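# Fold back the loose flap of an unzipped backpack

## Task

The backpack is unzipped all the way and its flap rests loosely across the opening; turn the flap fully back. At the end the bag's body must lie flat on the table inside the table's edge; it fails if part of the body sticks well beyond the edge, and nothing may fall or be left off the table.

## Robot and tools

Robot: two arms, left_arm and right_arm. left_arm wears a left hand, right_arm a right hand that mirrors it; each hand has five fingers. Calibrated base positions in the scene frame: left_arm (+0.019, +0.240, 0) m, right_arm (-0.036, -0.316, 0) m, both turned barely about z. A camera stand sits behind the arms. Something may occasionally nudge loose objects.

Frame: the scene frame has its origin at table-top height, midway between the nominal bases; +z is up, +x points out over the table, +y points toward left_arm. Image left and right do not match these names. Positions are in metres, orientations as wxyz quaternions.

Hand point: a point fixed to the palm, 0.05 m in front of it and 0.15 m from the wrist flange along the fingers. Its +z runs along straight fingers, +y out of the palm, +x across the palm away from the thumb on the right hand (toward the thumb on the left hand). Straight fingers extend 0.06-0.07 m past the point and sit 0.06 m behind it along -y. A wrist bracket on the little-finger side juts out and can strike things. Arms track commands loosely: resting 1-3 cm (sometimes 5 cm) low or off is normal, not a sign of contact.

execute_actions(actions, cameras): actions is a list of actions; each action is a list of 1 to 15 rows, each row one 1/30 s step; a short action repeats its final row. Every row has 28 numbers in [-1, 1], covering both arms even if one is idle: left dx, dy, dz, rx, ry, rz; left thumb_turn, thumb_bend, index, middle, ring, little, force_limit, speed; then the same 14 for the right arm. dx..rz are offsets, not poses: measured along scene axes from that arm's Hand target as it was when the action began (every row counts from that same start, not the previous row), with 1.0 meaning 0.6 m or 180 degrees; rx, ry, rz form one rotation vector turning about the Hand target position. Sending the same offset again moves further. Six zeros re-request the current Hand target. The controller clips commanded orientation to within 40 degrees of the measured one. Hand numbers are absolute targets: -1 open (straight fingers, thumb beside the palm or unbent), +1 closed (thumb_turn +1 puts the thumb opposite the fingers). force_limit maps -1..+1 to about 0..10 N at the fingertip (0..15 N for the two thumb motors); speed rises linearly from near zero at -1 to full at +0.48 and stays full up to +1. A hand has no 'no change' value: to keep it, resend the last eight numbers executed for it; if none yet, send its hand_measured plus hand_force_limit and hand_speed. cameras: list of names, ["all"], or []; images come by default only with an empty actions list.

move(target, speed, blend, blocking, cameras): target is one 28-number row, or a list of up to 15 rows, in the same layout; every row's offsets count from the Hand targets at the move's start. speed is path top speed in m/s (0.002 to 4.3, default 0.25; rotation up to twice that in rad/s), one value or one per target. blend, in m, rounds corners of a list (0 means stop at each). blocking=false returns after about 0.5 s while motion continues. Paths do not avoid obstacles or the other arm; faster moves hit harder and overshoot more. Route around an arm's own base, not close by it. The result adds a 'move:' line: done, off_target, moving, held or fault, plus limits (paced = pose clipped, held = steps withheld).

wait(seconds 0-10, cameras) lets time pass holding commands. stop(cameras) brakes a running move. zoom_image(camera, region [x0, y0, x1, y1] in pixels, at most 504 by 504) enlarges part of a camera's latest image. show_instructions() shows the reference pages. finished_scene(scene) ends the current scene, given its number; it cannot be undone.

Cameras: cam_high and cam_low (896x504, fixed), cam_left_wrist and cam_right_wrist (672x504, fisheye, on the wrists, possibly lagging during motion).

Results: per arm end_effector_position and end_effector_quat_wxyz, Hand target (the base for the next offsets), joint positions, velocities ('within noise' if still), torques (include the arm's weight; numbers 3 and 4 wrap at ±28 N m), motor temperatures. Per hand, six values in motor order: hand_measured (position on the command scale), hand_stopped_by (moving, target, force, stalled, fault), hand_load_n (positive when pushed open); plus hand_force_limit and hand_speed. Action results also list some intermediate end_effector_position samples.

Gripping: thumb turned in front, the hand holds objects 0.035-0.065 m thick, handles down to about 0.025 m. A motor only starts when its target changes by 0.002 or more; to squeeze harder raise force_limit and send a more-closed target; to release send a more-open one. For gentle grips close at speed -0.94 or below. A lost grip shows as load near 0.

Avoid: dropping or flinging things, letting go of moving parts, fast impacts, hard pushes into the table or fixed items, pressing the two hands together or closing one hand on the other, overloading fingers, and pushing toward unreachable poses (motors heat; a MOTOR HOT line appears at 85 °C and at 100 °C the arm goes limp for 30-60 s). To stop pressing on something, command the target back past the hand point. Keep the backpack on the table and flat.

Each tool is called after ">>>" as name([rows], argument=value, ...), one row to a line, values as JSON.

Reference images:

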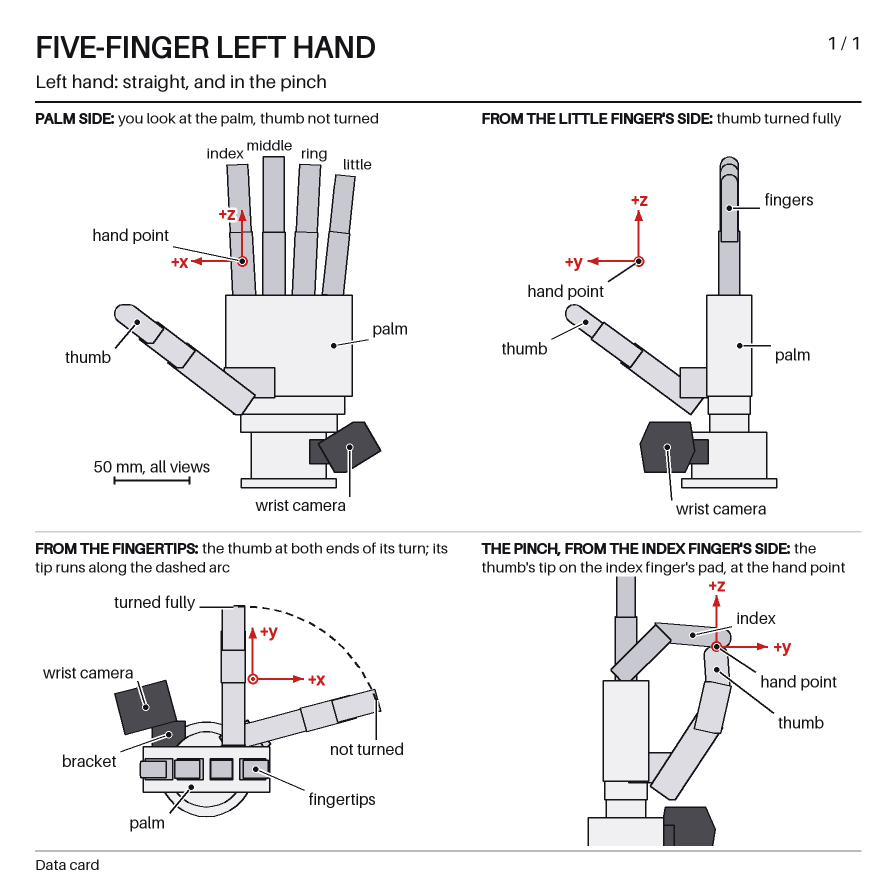

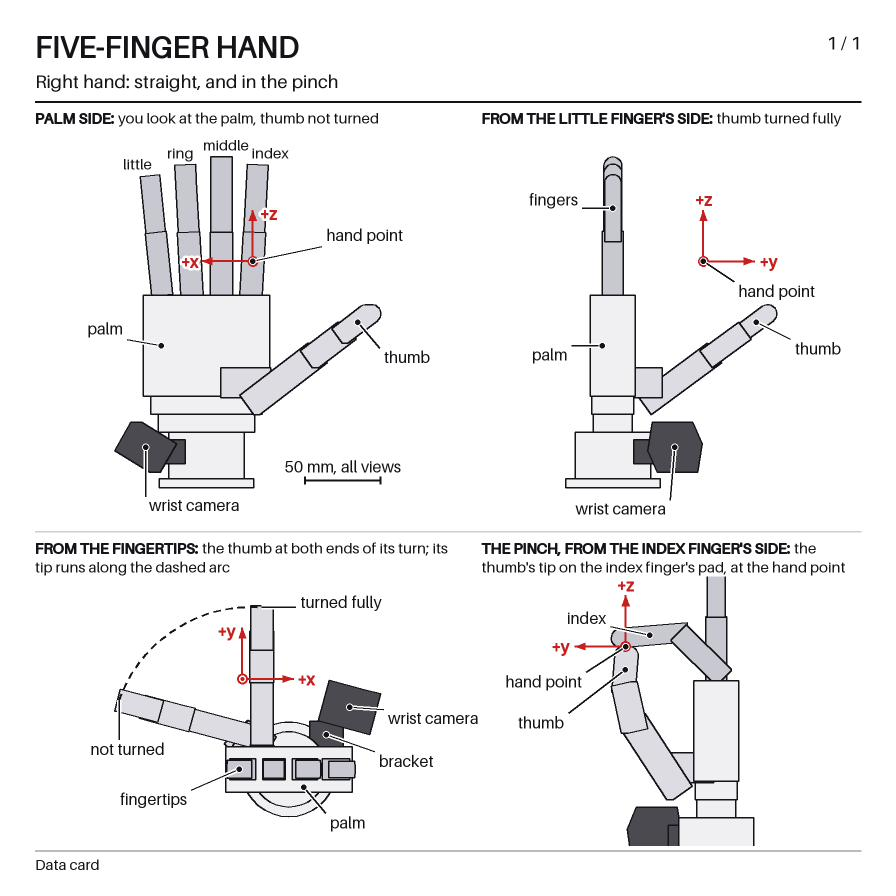

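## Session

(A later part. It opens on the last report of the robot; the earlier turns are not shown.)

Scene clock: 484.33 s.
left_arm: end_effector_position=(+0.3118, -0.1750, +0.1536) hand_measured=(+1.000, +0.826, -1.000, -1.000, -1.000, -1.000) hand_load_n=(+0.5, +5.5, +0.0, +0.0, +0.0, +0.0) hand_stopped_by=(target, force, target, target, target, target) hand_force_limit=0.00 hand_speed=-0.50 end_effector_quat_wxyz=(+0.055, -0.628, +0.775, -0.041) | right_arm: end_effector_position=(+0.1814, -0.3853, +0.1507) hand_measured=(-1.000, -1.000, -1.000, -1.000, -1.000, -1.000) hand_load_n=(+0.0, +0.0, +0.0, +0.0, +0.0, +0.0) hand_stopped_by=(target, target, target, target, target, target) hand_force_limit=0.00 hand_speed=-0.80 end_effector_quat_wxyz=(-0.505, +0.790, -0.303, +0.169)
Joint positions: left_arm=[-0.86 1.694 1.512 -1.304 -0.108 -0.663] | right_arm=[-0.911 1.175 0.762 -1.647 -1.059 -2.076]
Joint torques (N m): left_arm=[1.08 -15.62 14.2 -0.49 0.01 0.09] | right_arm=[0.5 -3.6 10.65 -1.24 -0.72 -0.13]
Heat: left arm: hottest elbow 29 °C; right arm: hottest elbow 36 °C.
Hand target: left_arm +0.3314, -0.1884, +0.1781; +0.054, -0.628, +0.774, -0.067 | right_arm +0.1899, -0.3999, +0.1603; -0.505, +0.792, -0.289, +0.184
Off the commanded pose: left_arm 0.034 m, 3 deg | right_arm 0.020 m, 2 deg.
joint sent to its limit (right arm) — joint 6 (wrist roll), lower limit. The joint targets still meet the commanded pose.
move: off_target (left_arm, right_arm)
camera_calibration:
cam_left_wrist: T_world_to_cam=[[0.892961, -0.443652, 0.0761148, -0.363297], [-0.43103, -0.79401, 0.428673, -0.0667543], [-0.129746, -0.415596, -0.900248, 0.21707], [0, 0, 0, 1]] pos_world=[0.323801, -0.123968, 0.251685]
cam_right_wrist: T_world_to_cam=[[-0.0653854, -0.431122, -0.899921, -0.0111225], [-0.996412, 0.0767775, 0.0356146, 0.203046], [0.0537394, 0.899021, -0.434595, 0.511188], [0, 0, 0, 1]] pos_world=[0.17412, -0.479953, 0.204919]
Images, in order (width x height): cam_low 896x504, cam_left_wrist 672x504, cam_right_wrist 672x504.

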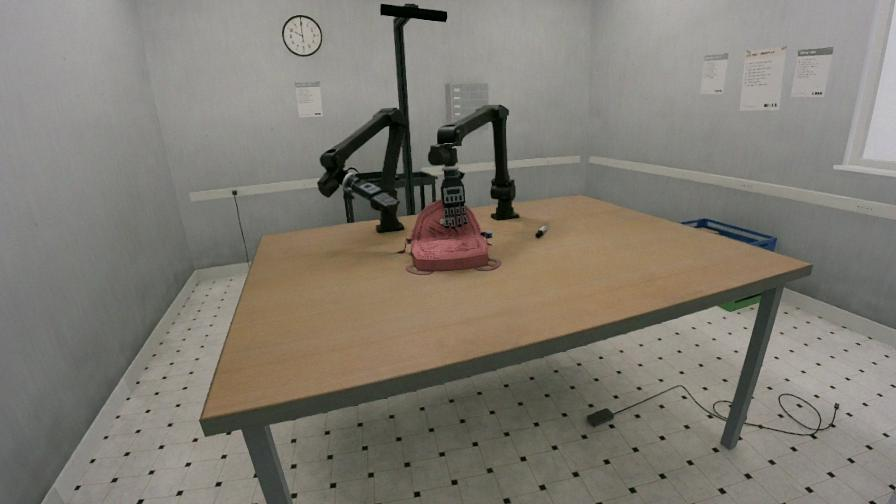

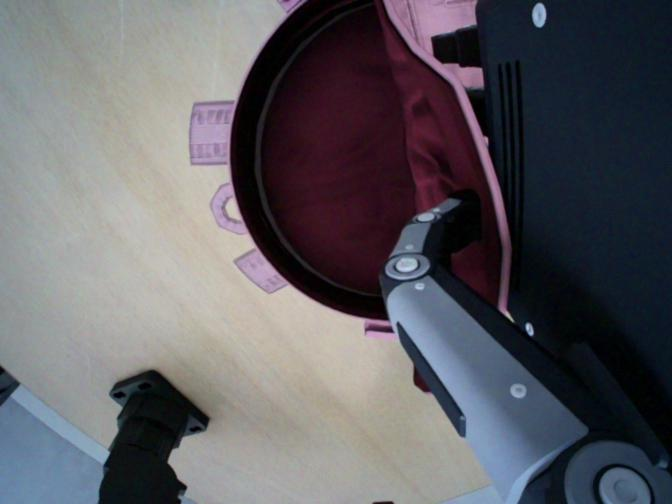

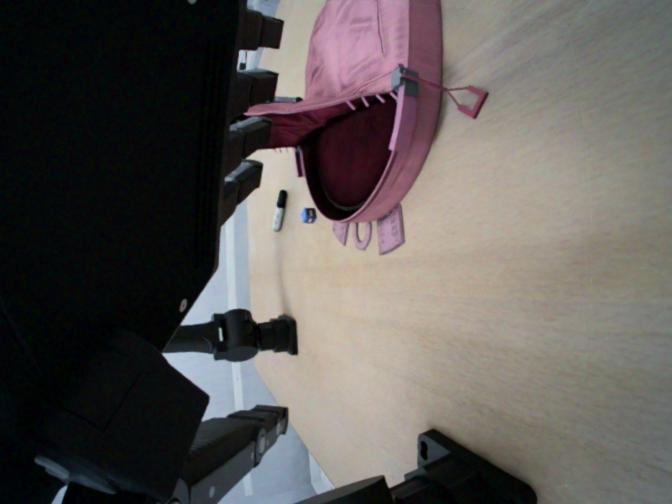

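>>> move([
  [0.112,-0.02,0.02,0.017,0.081,0,1,1.0,-1,-1,-1,-1,0,-0.5,0,0,0,0,0,0,-1,-1,-1,-1,-1,-1,0,-0.8],
  [0.165,-0.03,-0.008,0.017,0.081,0,1,1.0,-1,-1,-1,-1,0,-0.5,0,0,0,0,0,0,-1,-1,-1,-1,-1,-1,0,-0.8],
], speed=0.12, blend=[0.02,0], cameras=["cam_low","cam_left_wrist","cam_right_wrist"])

>>> zoom_image(camera="cam_low", region=[380, 170, 520, 290])

Scene clock: 491.47 s.
left_arm: end_effector_position=(+0.4122, -0.2012, +0.1573) hand_measured=(+1.000, +0.826, -1.000, -1.000, -1.000, -1.000) hand_load_n=(+0.5, +5.5, +0.0, +0.0, +0.0, +0.0) hand_stopped_by=(target, force, target, target, target, target) hand_force_limit=0.00 hand_speed=-0.50 end_effector_quat_wxyz=(-0.029, -0.629, +0.775, +0.056) | right_arm: end_effector_position=(+0.1814, -0.3853, +0.1507) hand_measured=(-1.000, -1.000, -1.000, -1.000, -1.000, -1.000) hand_load_n=(+0.0, +0.0, -0.5, +0.0, +0.0, +0.0) hand_stopped_by=(target, target, target, target, target, target) hand_force_limit=0.00 hand_speed=-0.80 end_effector_quat_wxyz=(-0.505, +0.790, -0.303, +0.169)
Joint positions: left_arm=[-0.716 2.107 2.096 -1.679 0.04 -0.522] | right_arm=[-0.911 1.175 0.762 -1.647 -1.059 -2.076]
Joint torques (N m): left_arm=[1.26 -20.89 13.65 -0.95 0.12 0.09] | right_arm=[0.44 -3.66 10.65 -1.22 -0.72 -0.13]
Heat: left arm: hottest elbow 30 °C; right arm: hottest elbow 36 °C.
Hand target: left_arm +0.4305, -0.2063, +0.1731; -0.028, -0.630, +0.776, +0.034 | right_arm +0.1899, -0.3999, +0.1603; -0.505, +0.792, -0.289, +0.184
Off the commanded pose: left_arm 0.025 m, 3 deg | right_arm 0.020 m, 2 deg.
joint sent to its limit (right arm) — joint 6 (wrist roll), lower limit. The joint targets still meet the commanded pose.
move: off_target (left_arm, right_arm); blend cut to 0.0182 m at target 1
camera_calibration:
cam_left_wrist: T_world_to_cam=[[0.883057, -0.437338, -0.170134, -0.420797], [-0.310769, -0.816669, 0.486286, -0.10906], [-0.351615, -0.376545, -0.857077, 0.315115], [0, 0, 0, 1]] pos_world=[0.448494, -0.154441, 0.25152]
cam_right_wrist: T_world_to_cam=[[-0.0653854, -0.431122, -0.899921, -0.0111225], [-0.996412, 0.0767775, 0.0356146, 0.203046], [0.0537394, 0.899021, -0.434595, 0.511188], [0, 0, 0, 1]] pos_world=[0.17412, -0.479953, 0.204919]
Images, in order (width x height): cam_low 896x504, cam_left_wrist 672x504, cam_right_wrist 672x504.

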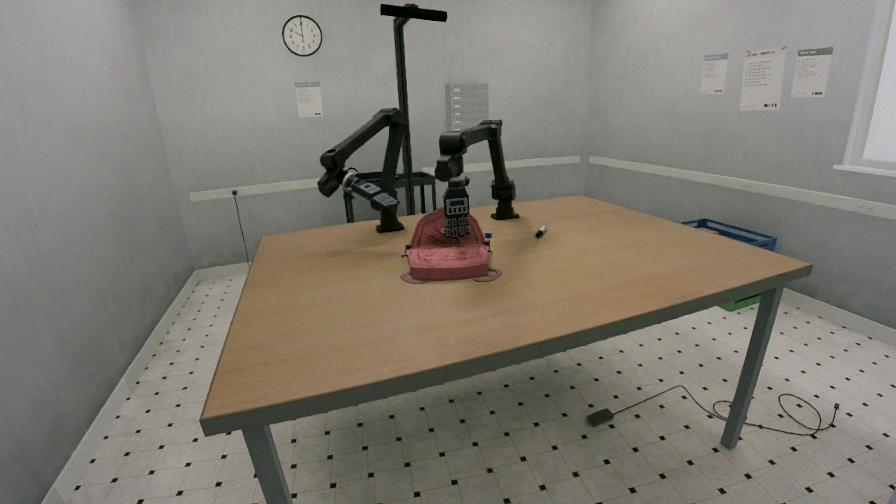

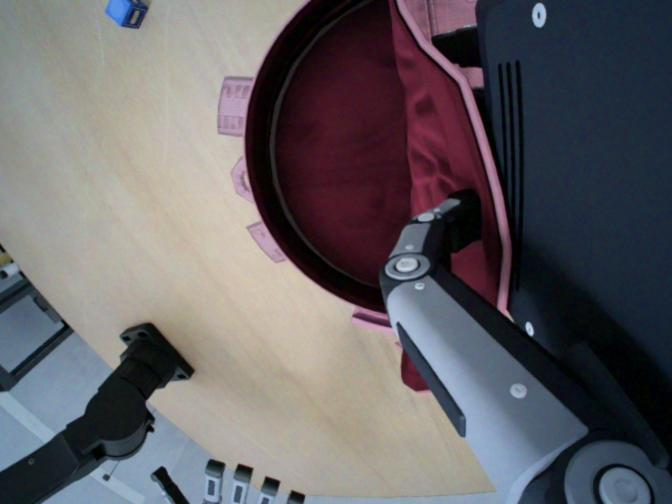

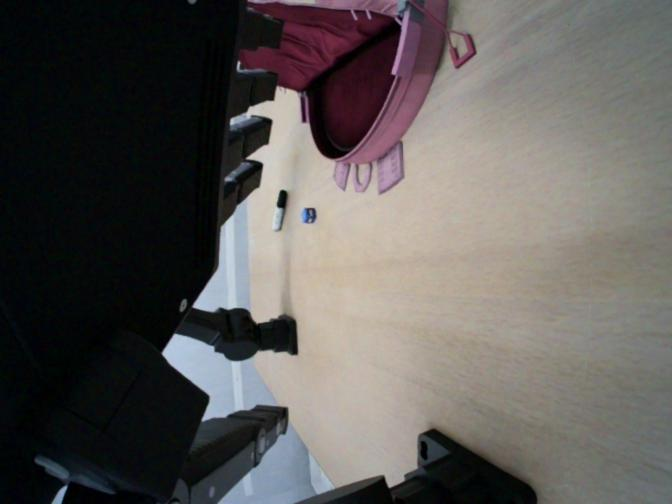

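Scaled by 3.600 from the camera's 896x504 image, which has a finer 1280x720 frame.

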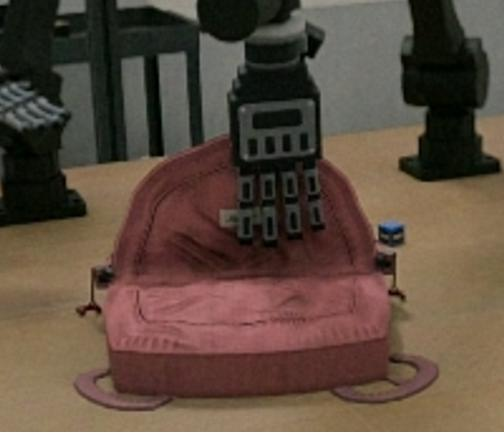

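>>> move([
  [0.0,0.0,0.01,0,0,0,1,0.1,-1,-1,-1,-1,0,-0.3,0,0,0,0,0,0,-1,-1,-1,-1,-1,-1,0,-0.8],
], speed=0.06, cameras=["cam_low","cam_left_wrist","cam_right_wrist"])

>>> zoom_image(camera="cam_low", region=[380, 170, 520, 290])

Scene clock: 507.80 s.
left_arm: end_effector_position=(+0.4159, -0.2048, +0.1651) hand_measured=(+1.000, +0.100, -1.000, -1.000, -1.000, -1.000) hand_load_n=(+0.0, +0.0, +0.0, +0.0, +0.0, +0.0) hand_stopped_by=(target, target, target, target, target, target) hand_force_limit=0.00 hand_speed=-0.30 end_effector_quat_wxyz=(-0.028, -0.629, +0.776, +0.046) | right_arm: end_effector_position=(+0.1814, -0.3853, +0.1507) hand_measured=(-1.000, -1.000, -1.000, -1.000, -1.000, -1.000) hand_load_n=(+0.0, +0.0, +0.0, +0.0, +0.0, +0.0) hand_stopped_by=(target, target, target, target, target, target) hand_force_limit=0.00 hand_speed=-0.80 end_effector_quat_wxyz=(-0.505, +0.790, -0.303, +0.169)
Joint positions: left_arm=[-0.716 2.107 2.119 -1.683 0.041 -0.522] | right_arm=[-0.911 1.175 0.762 -1.647 -1.059 -2.076]
Joint torques (N m): left_arm=[1.2 -21.42 12.26 -0.85 0.13 0.06] | right_arm=[0.44 -3.6 10.65 -1.22 -0.72 -0.13]
Motor temperatures (°C): left_arm=[24 26 31 24 22 21] | right_arm=[25 24 37 22 25 22]
Heat: left arm: hottest elbow 31 °C; right arm: hottest elbow 37 °C.
Hand target: left_arm +0.4304, -0.2063, +0.1792; -0.028, -0.630, +0.776, +0.034 | right_arm +0.1899, -0.3999, +0.1603; -0.505, +0.792, -0.289, +0.184
Off the commanded pose: left_arm 0.020 m, 1 deg | right_arm 0.020 m, 2 deg.
joint sent to its limit (left arm) — joint 4 (wrist pitch), lower limit. The joint targets still meet the commanded pose.
joint sent to its limit (right arm) — joint 6 (wrist roll), lower limit. The joint targets still meet the commanded pose.
move: off_target (left_arm, right_arm)
camera_calibration:
cam_left_wrist: T_world_to_cam=[[0.885178, -0.439835, -0.151678, -0.428705], [-0.317659, -0.809546, 0.493689, -0.111688], [-0.339932, -0.38882, -0.856309, 0.314271], [0, 0, 0, 1]] pos_world=[0.450832, -0.156781, 0.259227]
cam_right_wrist: T_world_to_cam=[[-0.0653854, -0.431122, -0.899921, -0.0111225], [-0.996412, 0.0767775, 0.0356146, 0.203046], [0.0537394, 0.899021, -0.434595, 0.511188], [0, 0, 0, 1]] pos_world=[0.17412, -0.479953, 0.204919]
Images, in order (width x height): cam_low 896x504, cam_left_wrist 672x504, cam_right_wrist 672x504.

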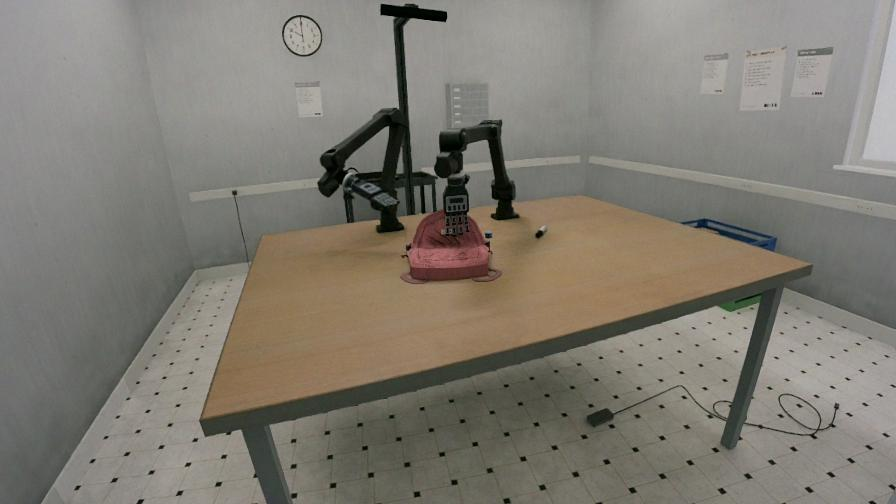

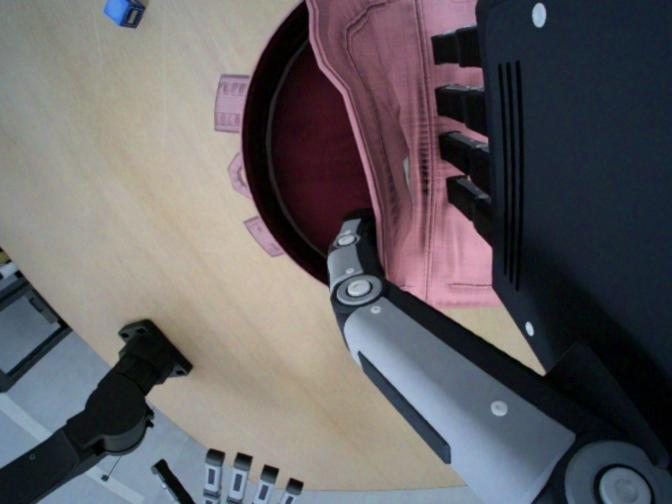

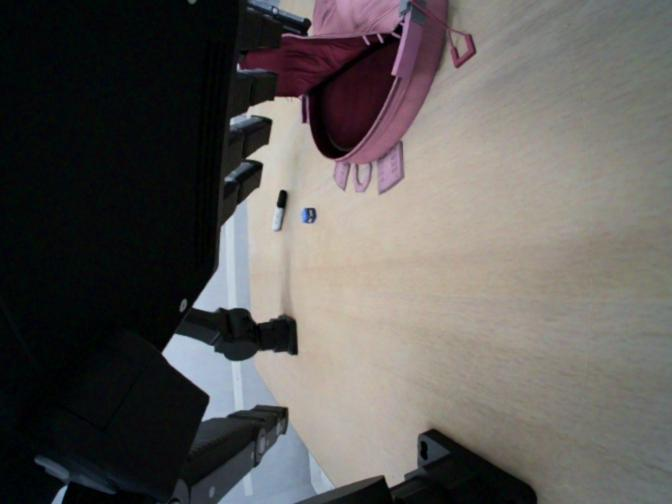

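Scaled by 3.600 from the camera's 896x504 image, which has a finer 1280x720 frame.

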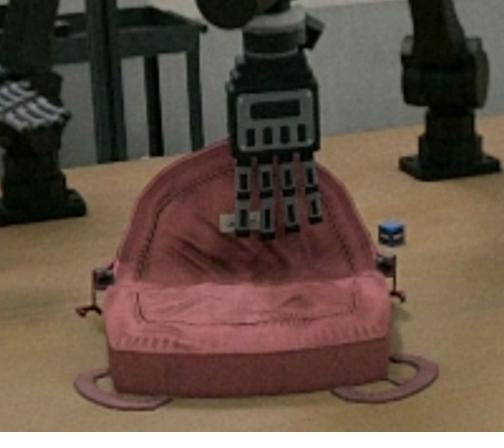

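>>> move([
  [0.08,-0.017,-0.01,0.0,0.0,0,1,0.1,-1,-1,-1,-1,0,-0.3,0,0,0,0,0,0,-1,-1,-1,-1,-1,-1,0,-0.8],
], speed=0.06, cameras=["cam_low","cam_left_wrist","cam_right_wrist"])

>>> zoom_image(camera="cam_low", region=[380, 170, 520, 290])

Scene clock: 520.03 s.
left_arm: end_effector_position=(+0.4643, -0.2158, +0.1743) hand_measured=(+1.000, +0.100, -1.000, -1.000, -1.000, -1.000) hand_load_n=(+0.0, +0.0, +0.0, +0.0, +0.0, +0.0) hand_stopped_by=(target, target, target, target, target, target) hand_force_limit=0.00 hand_speed=-0.30 end_effector_quat_wxyz=(-0.024, -0.635, +0.773, +0.002) | right_arm: end_effector_position=(+0.1814, -0.3853, +0.1507) hand_measured=(-1.000, -1.000, -1.000, -1.000, -1.000, -1.000) hand_load_n=(+0.0, +0.0, +0.0, +0.0, +0.0, +0.0) hand_stopped_by=(target, target, target, target, target, target) hand_force_limit=0.00 hand_speed=-0.80 end_effector_quat_wxyz=(-0.505, +0.790, -0.303, +0.169)
Joint positions: left_arm=[-0.678 2.184 2.283 -1.683 0.046 -0.498] | right_arm=[-0.911 1.175 0.762 -1.647 -1.059 -2.076]
Joint torques (N m): left_arm=[1.14 -20.48 12.38 -0.65 0.13 0.08] | right_arm=[0.44 -3.66 10.65 -1.22 -0.72 -0.13]
Heat: left arm: hottest elbow 31 °C; right arm: hottest elbow 37 °C.
Hand target: left_arm +0.4785, -0.2165, +0.1733; -0.028, -0.630, +0.776, +0.034 | right_arm +0.1899, -0.3999, +0.1603; -0.505, +0.792, -0.289, +0.184
Off the commanded pose: left_arm 0.014 m, 4 deg | right_arm 0.020 m, 2 deg.
joint sent to its limit (left arm) — joint 4 (wrist pitch), lower limit. The joint targets are off in orientation, not in position.
joint sent to its limit (right arm) — joint 6 (wrist roll), lower limit. The joint targets still meet the commanded pose.
move: off_target (left_arm, right_arm)
camera_calibration:
cam_left_wrist: T_world_to_cam=[[0.898418, -0.433857, -0.0679242, -0.49436], [-0.338237, -0.782302, 0.523068, -0.0993403], [-0.280074, -0.446959, -0.84958, 0.292719], [0, 0, 0, 1]] pos_world=[0.492524, -0.161363, 0.267071]
cam_right_wrist: T_world_to_cam=[[-0.0653854, -0.431122, -0.899921, -0.0111225], [-0.996412, 0.0767775, 0.0356146, 0.203046], [0.0537394, 0.899021, -0.434595, 0.511188], [0, 0, 0, 1]] pos_world=[0.17412, -0.479953, 0.204919]
Images, in order (width x height): cam_low 896x504, cam_left_wrist 672x504, cam_right_wrist 672x504.

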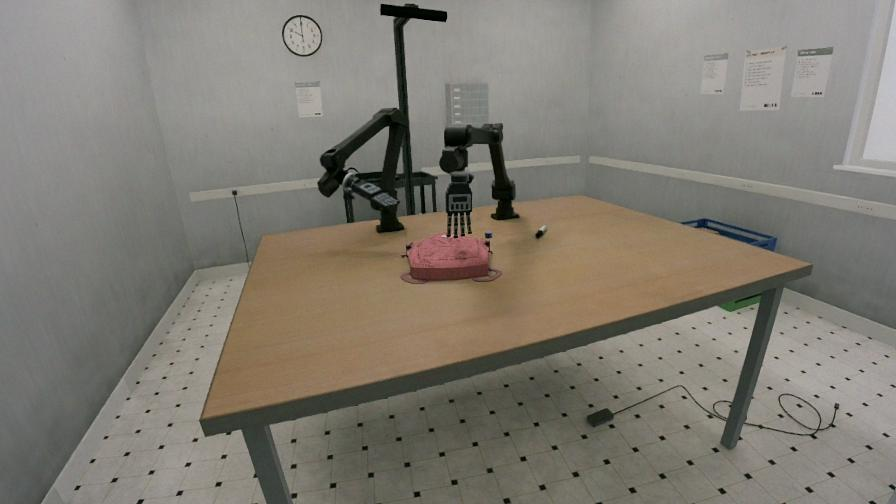

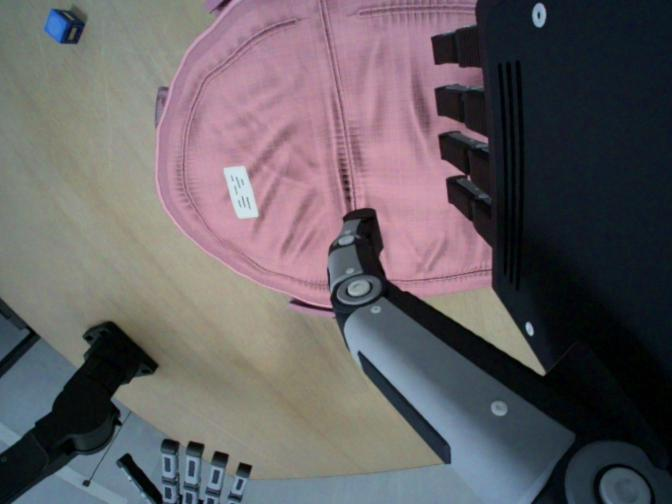

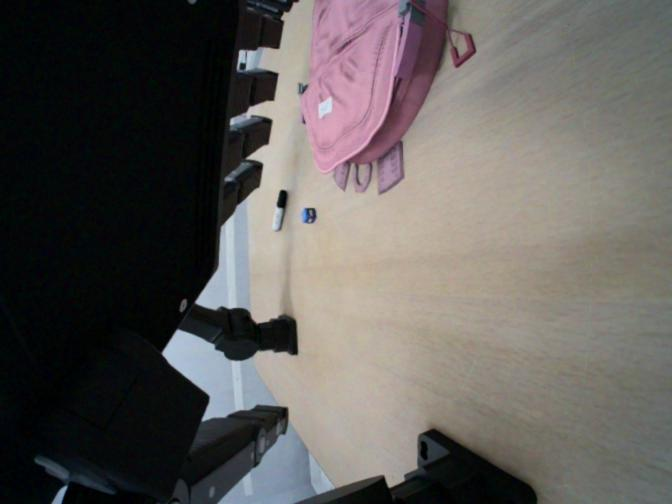

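Scaled by 3.600 from the camera's 896x504 image, which has a finer 1280x720 frame.

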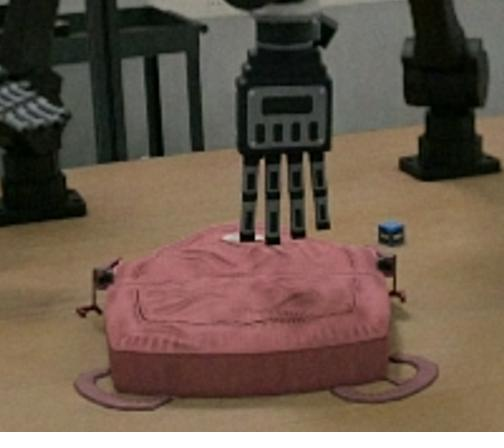

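>>> move([
  [-0.197,0.027,0.162,-0.049,-0.231,0,1,-0.3,-1,-1,-1,-1,0,0,0,0,0,0,0,0,-1,-1,-1,-1,-1,-1,0,-0.8],
  [-0.43,0.043,-0.005,-0.098,-0.462,0,1,-0.3,-1,-1,-1,-1,0,0,0,0,0,0,0,0,-1,-1,-1,-1,-1,-1,0,-0.8],
  [-0.42,0.038,-0.185,-0.098,-0.462,0,1,-0.3,-1,-1,-1,-1,0,0,0,0,0,0,0,0,-1,-1,-1,-1,-1,-1,0,-0.8],
], speed=[0.22,0.22,0.12], blend=[0.05,0.03,0], cameras=["cam_high","cam_left_wrist","cam_right_wrist"])

>>> zoom_image(camera="cam_left_wrist", region=[200, 30, 450, 330])

Scene clock: 549.00 s.
left_arm: end_effector_position=(+0.2286, -0.1985, +0.0746) hand_measured=(+1.000, -0.300, -1.000, -1.000, -1.000, -1.000) hand_load_n=(+0.5, +0.0, +0.0, +0.0, -0.5, +0.0) hand_stopped_by=(target, target, target, target, target, target) hand_force_limit=0.00 hand_speed=0.00 end_effector_quat_wxyz=(+0.398, -0.491, +0.585, -0.508) | right_arm: end_effector_position=(+0.1814, -0.3853, +0.1507) hand_measured=(-1.000, -1.000, -1.000, -1.000, -1.000, -1.000) hand_load_n=(+0.0, -0.5, +0.0, +0.0, +0.0, +0.0) hand_stopped_by=(target, target, target, target, target, target) hand_force_limit=0.00 hand_speed=-0.80 end_effector_quat_wxyz=(-0.505, +0.790, -0.303, +0.169)
Joint positions: left_arm=[-1.449 1.55 0.606 0.44 -1.217 -0.511] | right_arm=[-0.911 1.175 0.762 -1.647 -1.059 -2.076]
Joint torques (N m): left_arm=[0.03 -9.41 4.6 1.89 -0.29 0.08] | right_arm=[0.44 -3.66 10.65 -1.22 -0.72 -0.13]
Heat: left arm: hottest elbow 33 °C; right arm: hottest elbow 37 °C.
Hand target: left_arm +0.2266, -0.1936, +0.0623; +0.404, -0.483, +0.595, -0.500 | right_arm +0.1899, -0.3999, +0.1603; -0.505, +0.792, -0.289, +0.184
Off the commanded pose: left_arm 0.013 m, 2 deg | right_arm 0.020 m, 2 deg.
joint sent to its limit (right arm) — joint 6 (wrist roll), lower limit. The joint targets still meet the commanded pose.
move: off_target (left_arm, right_arm)
camera_calibration:
cam_left_wrist: T_world_to_cam=[[0.157849, -0.25438, 0.954135, -0.153298], [-0.673993, -0.733927, -0.0841679, 0.0182275], [0.721677, -0.629795, -0.2873, -0.157434], [0, 0, 0, 1]] pos_world=[0.150099, -0.124769, 0.102571]
cam_right_wrist: T_world_to_cam=[[-0.0653854, -0.431122, -0.899921, -0.0111225], [-0.996412, 0.0767775, 0.0356146, 0.203046], [0.0537394, 0.899021, -0.434595, 0.511188], [0, 0, 0, 1]] pos_world=[0.17412, -0.479953, 0.204919]
Images, in order (width x height): cam_high 896x504, cam_left_wrist 672x504, cam_right_wrist 672x504.

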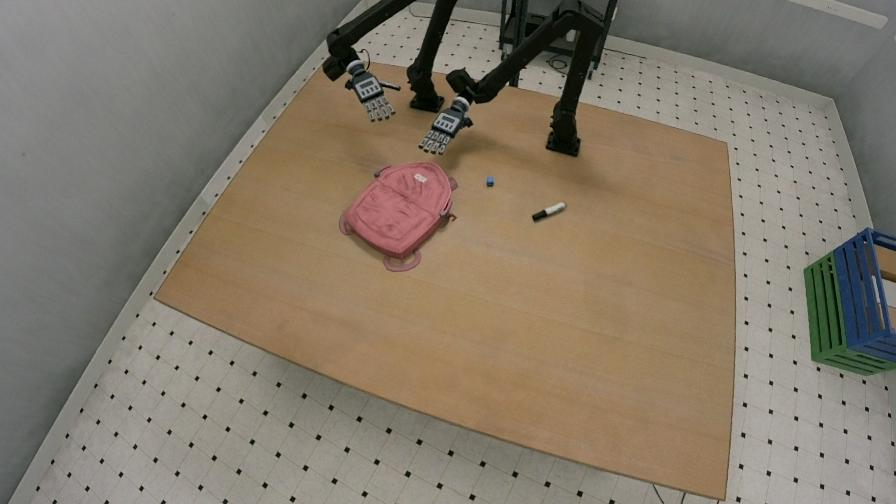

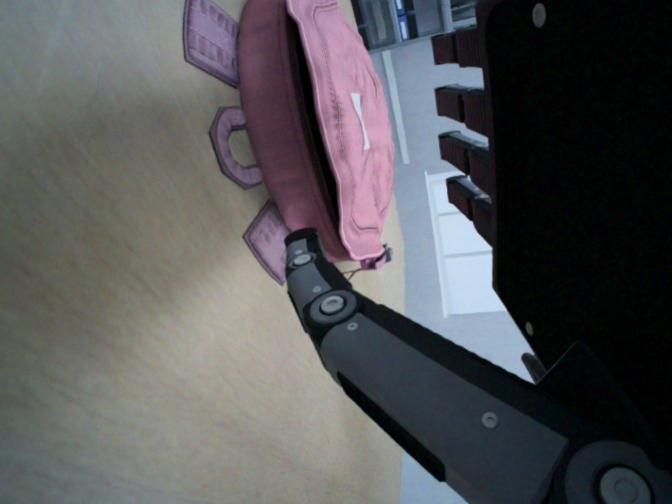

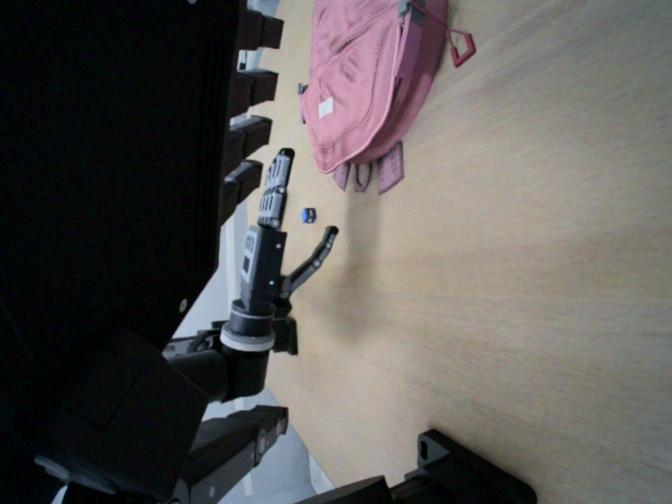

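Scaled by 1.680 from the camera's 672x504 image, which has a finer 960x720 frame.

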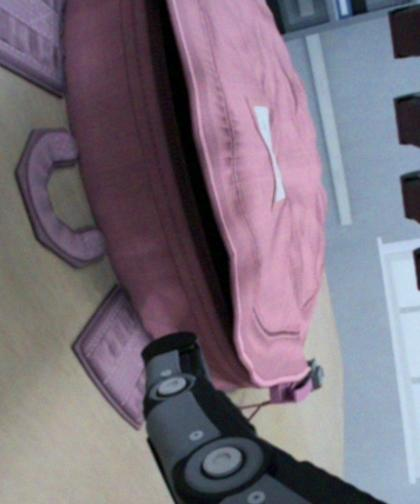

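>>> move([
  [0.06,0.015,-0.022,0,0,0,1,-0.3,-1,-1,-1,-1,0,0,0,0,0,0,0,0,-1,-1,-1,-1,-1,-1,0,-0.8],
], speed=0.08, cameras=["cam_left_wrist","cam_right_wrist"])

>>> zoom_image(camera="cam_left_wrist", region=[200, 30, 450, 330])

Scene clock: 552.73 s.
left_arm: end_effector_position=(+0.2574, -0.1935, +0.0616) hand_measured=(+1.000, -0.300, -1.000, -1.000, -1.000, -1.000) hand_load_n=(+0.0, +0.0, +0.0, +0.0, +0.0, +0.0) hand_stopped_by=(target, target, target, target, target, target) hand_force_limit=0.00 hand_speed=0.00 end_effector_quat_wxyz=(+0.394, -0.486, +0.589, -0.511) | right_arm: end_effector_position=(+0.1814, -0.3853, +0.1507) hand_measured=(-1.000, -1.000, -1.000, -1.000, -1.000, -1.000) hand_load_n=(+0.0, +0.0, +0.0, +0.0, +0.0, +0.0) hand_stopped_by=(target, target, target, target, target, target) hand_force_limit=0.00 hand_speed=-0.80 end_effector_quat_wxyz=(-0.505, +0.790, -0.303, +0.169)
Joint positions: left_arm=[-1.366 1.598 0.575 0.625 -1.127 -0.396] | right_arm=[-0.911 1.175 0.762 -1.647 -1.059 -2.076]
Joint torques (N m): left_arm=[1.2 -9.47 4.23 1.98 -0.2 0.11] | right_arm=[0.44 -3.6 10.65 -1.22 -0.72 -0.13]
Heat: left arm: hottest elbow 32 °C; right arm: hottest elbow 37 °C.
Hand target: left_arm +0.2626, -0.1846, +0.0491; +0.404, -0.483, +0.595, -0.500 | right_arm +0.1899, -0.3999, +0.1603; -0.505, +0.792, -0.289, +0.184
Off the commanded pose: left_arm 0.016 m, 2 deg | right_arm 0.020 m, 2 deg.
joint sent to its limit (right arm) — joint 6 (wrist roll), lower limit. The joint targets still meet the commanded pose.
move: off_target (left_arm, right_arm)
camera_calibration:
cam_left_wrist: T_world_to_cam=[[0.152835, -0.257365, 0.954151, -0.143406], [-0.68609, -0.722535, -0.084993, 0.0455893], [0.711282, -0.641644, -0.287004, -0.178512], [0, 0, 0, 1]] pos_world=[0.180168, -0.118509, 0.0894717]
cam_right_wrist: T_world_to_cam=[[-0.0653854, -0.431122, -0.899921, -0.0111225], [-0.996412, 0.0767775, 0.0356146, 0.203046], [0.0537394, 0.899021, -0.434595, 0.511188], [0, 0, 0, 1]] pos_world=[0.17412, -0.479953, 0.204919]
Images, in order (width x height): cam_left_wrist 672x504, cam_right_wrist 672x504.

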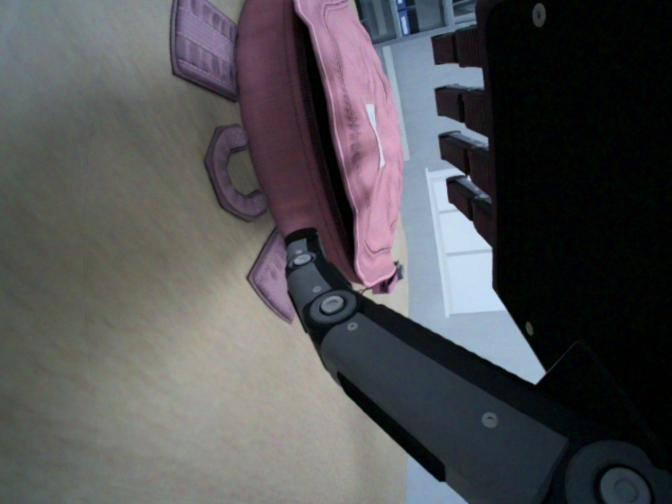

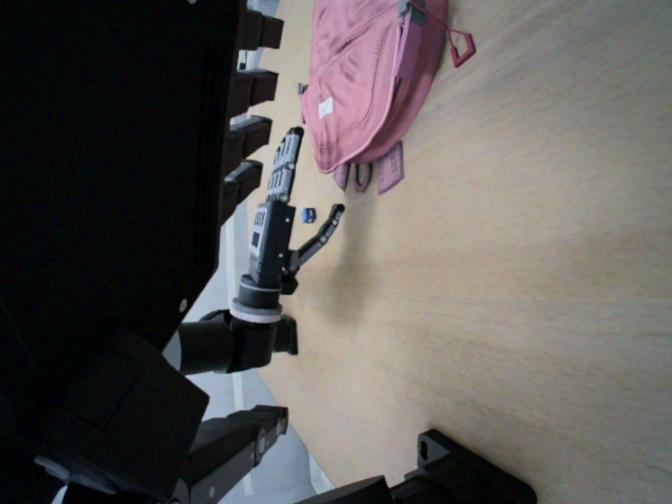

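Scaled by 1.680 from the camera's 672x504 image, which has a finer 960x720 frame.

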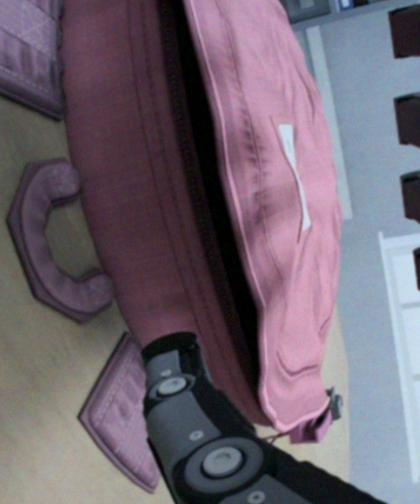

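>>> move([
  [0,0,0,0,0,0,1,-0.38,-1,-1,-1,-1,0,0,0,0,0,0,0,0,-1,-1,-1,-1,-1,-1,0,-0.8],
  [0.088,-0.016,0.0,0,0,0,1,-0.38,-1,-1,-1,-1,0,0,0,0,0,0,0,0,-1,-1,-1,-1,-1,-1,0,-0.8],
  [0.09,-0.016,0.0,0,0,0,1,0.1,-1,-1,-1,-1,0,-0.3,0,0,0,0,0,0,-1,-1,-1,-1,-1,-1,0,-0.8],
], speed=0.08, cameras=["cam_left_wrist","cam_right_wrist"])

>>> zoom_image(camera="cam_left_wrist", region=[200, 30, 450, 330])

Scene clock: 561.03 s.
left_arm: end_effector_position=(+0.3044, -0.1826, +0.0434) hand_measured=(+1.000, +0.100, -1.000, -1.000, -1.000, -1.000) hand_load_n=(+0.0, +0.0, +0.0, +0.0, +0.0, +0.0) hand_stopped_by=(target, target, target, target, target, target) hand_force_limit=0.00 hand_speed=-0.30 end_effector_quat_wxyz=(+0.402, -0.479, +0.604, -0.494) | right_arm: end_effector_position=(+0.1814, -0.3853, +0.1507) hand_measured=(-1.000, -1.000, -1.000, -1.000, -1.000, -1.000) hand_load_n=(+0.0, +0.0, +0.0, +0.0, +0.5, +0.0) hand_stopped_by=(target, target, target, target, target, target) hand_force_limit=0.00 hand_speed=-0.80 end_effector_quat_wxyz=(-0.505, +0.790, -0.303, +0.169)
Joint positions: left_arm=[-1.235 1.657 0.582 0.714 -1.003 -0.295] | right_arm=[-0.911 1.175 0.762 -1.647 -1.059 -2.076]
Joint torques (N m): left_arm=[1.26 -10.05 7.92 2.21 -0.16 0.09] | right_arm=[0.5 -3.6 10.65 -1.22 -0.72 -0.13]
Heat: left arm: hottest elbow 31 °C; right arm: hottest elbow 37 °C.
Hand target: left_arm +0.3165, -0.1942, +0.0490; +0.404, -0.482, +0.595, -0.500 | right_arm +0.1899, -0.3999, +0.1603; -0.505, +0.792, -0.289, +0.184
Off the commanded pose: left_arm 0.018 m, 1 deg | right_arm 0.020 m, 2 deg.
joint sent to its limit (right arm) — joint 6 (wrist roll), lower limit. The joint targets still meet the commanded pose.
move: off_target (left_arm, right_arm); target 3's new numbers were sent with left_arm's hand 0.018 m and 1 deg from that target
camera_calibration:
cam_left_wrist: T_world_to_cam=[[0.16451, -0.304479, 0.938205, -0.141859], [-0.688851, -0.716252, -0.111661, 0.0873131], [0.70599, -0.627914, -0.327571, -0.204215], [0, 0, 0, 1]] pos_world=[0.227657, -0.108884, 0.0759473]
cam_right_wrist: T_world_to_cam=[[-0.0653854, -0.431122, -0.899921, -0.0111225], [-0.996412, 0.0767775, 0.0356146, 0.203046], [0.0537394, 0.899021, -0.434595, 0.511188], [0, 0, 0, 1]] pos_world=[0.17412, -0.479953, 0.204919]
Images, in order (width x height): cam_left_wrist 672x504, cam_right_wrist 672x504.

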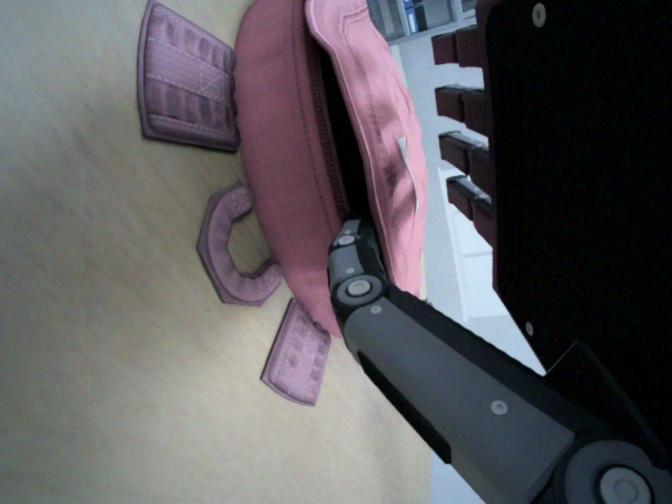

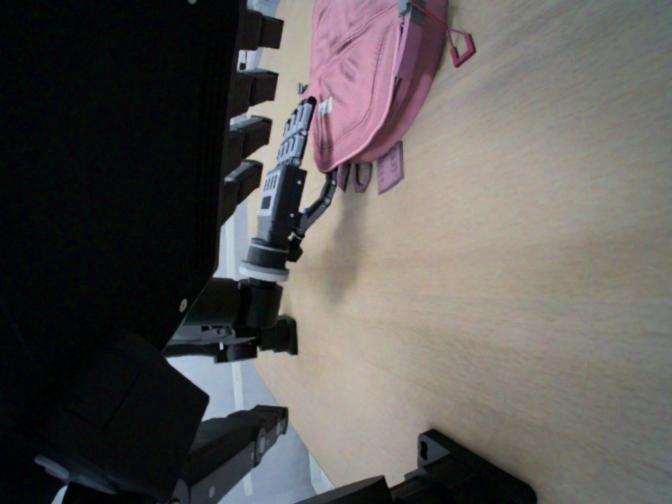

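Scaled by 1.680 from the camera's 672x504 image, which has a finer 960x720 frame.

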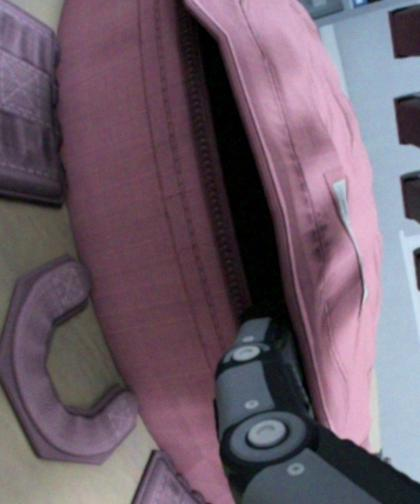

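>>> move([
  [0,0,0.035,0,0,0,1,0.1,-1,-1,-1,-1,0,-0.3,0,0,0,0,0,0,-1,-1,-1,-1,-1,-1,0,-0.8],
  [0.025,-0.005,0.04,0,0,0,1,0.1,-1,-1,-1,-1,0,-0.3,0,0,0,0,0,0,-1,-1,-1,-1,-1,-1,0,-0.8],
], speed=0.06, cameras=["cam_left_wrist","cam_right_wrist"])

>>> zoom_image(camera="cam_left_wrist", region=[200, 30, 450, 330])

Scene clock: 566.70 s.
left_arm: end_effector_position=(+0.3188, -0.1860, +0.0599) hand_measured=(+1.000, +0.100, -1.000, -1.000, -1.000, -1.000) hand_load_n=(+0.0, +0.5, +0.0, +0.0, +0.0, +0.0) hand_stopped_by=(target, target, target, target, target, target) hand_force_limit=0.00 hand_speed=-0.30 end_effector_quat_wxyz=(+0.401, -0.479, +0.604, -0.495) | right_arm: end_effector_position=(+0.1814, -0.3853, +0.1507) hand_measured=(-1.000, -1.000, -1.000, -1.000, -1.000, -1.000) hand_load_n=(+0.0, +0.0, +0.0, +0.0, +0.0, +0.0) hand_stopped_by=(target, target, target, target, target, target) hand_force_limit=0.00 hand_speed=-0.80 end_effector_quat_wxyz=(-0.505, +0.790, -0.303, +0.169)
Joint positions: left_arm=[-1.201 1.622 0.608 0.674 -0.972 -0.274] | right_arm=[-0.911 1.175 0.762 -1.647 -1.059 -2.076]
Joint torques (N m): left_arm=[1.08 -11.69 8.8 0.98 -0.15 0.08] | right_arm=[0.44 -3.55 10.65 -1.22 -0.72 -0.13]
Heat: left arm: hottest elbow 31 °C; right arm: hottest elbow 37 °C.
Hand target: left_arm +0.3315, -0.1973, +0.0730; +0.404, -0.482, +0.595, -0.500 | right_arm +0.1899, -0.3999, +0.1603; -0.505, +0.792, -0.289, +0.184
Off the commanded pose: left_arm 0.021 m, 1 deg | right_arm 0.020 m, 2 deg.
joint sent to its limit (right arm) — joint 6 (wrist roll), lower limit. The joint targets still meet the commanded pose.
move: off_target (left_arm, right_arm)
camera_calibration:
cam_left_wrist: T_world_to_cam=[[0.163614, -0.301821, 0.93922, -0.160112], [-0.689084, -0.716264, -0.110134, 0.0966017], [0.70597, -0.629182, -0.325171, -0.211472], [0, 0, 0, 1]] pos_world=[0.242056, -0.112187, 0.0922547]
cam_right_wrist: T_world_to_cam=[[-0.0653854, -0.431122, -0.899921, -0.0111225], [-0.996412, 0.0767775, 0.0356146, 0.203046], [0.0537394, 0.899021, -0.434595, 0.511188], [0, 0, 0, 1]] pos_world=[0.17412, -0.479953, 0.204919]
Images, in order (width x height): cam_left_wrist 672x504, cam_right_wrist 672x504.

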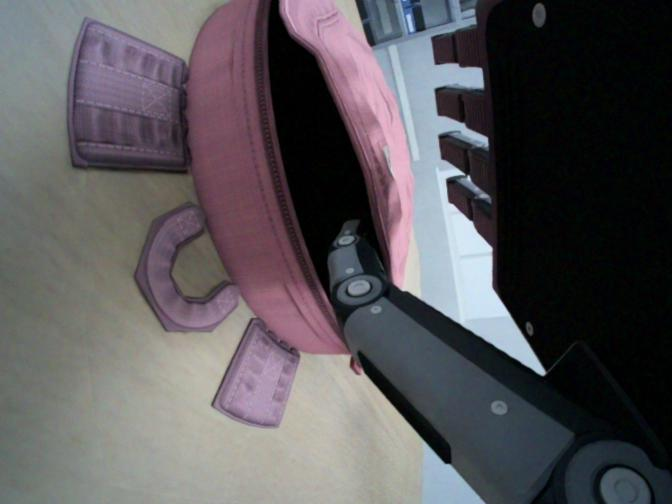

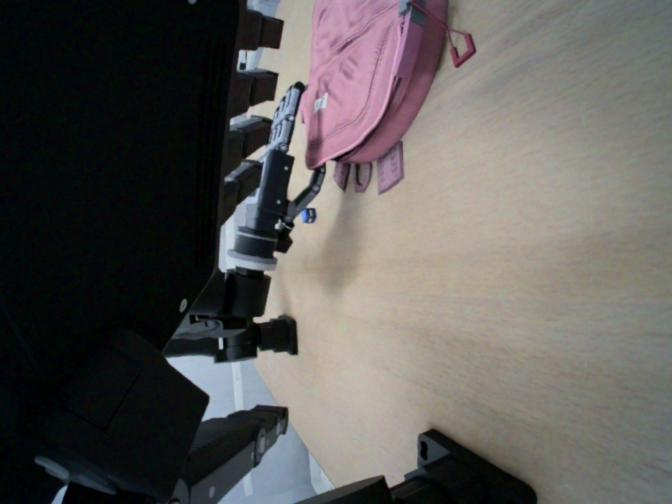

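Scaled by 1.680 from the camera's 672x504 image, which has a finer 960x720 frame.

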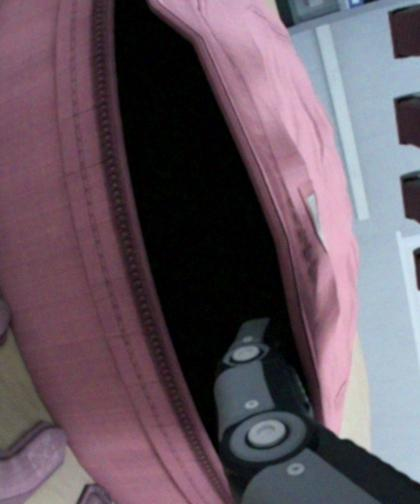

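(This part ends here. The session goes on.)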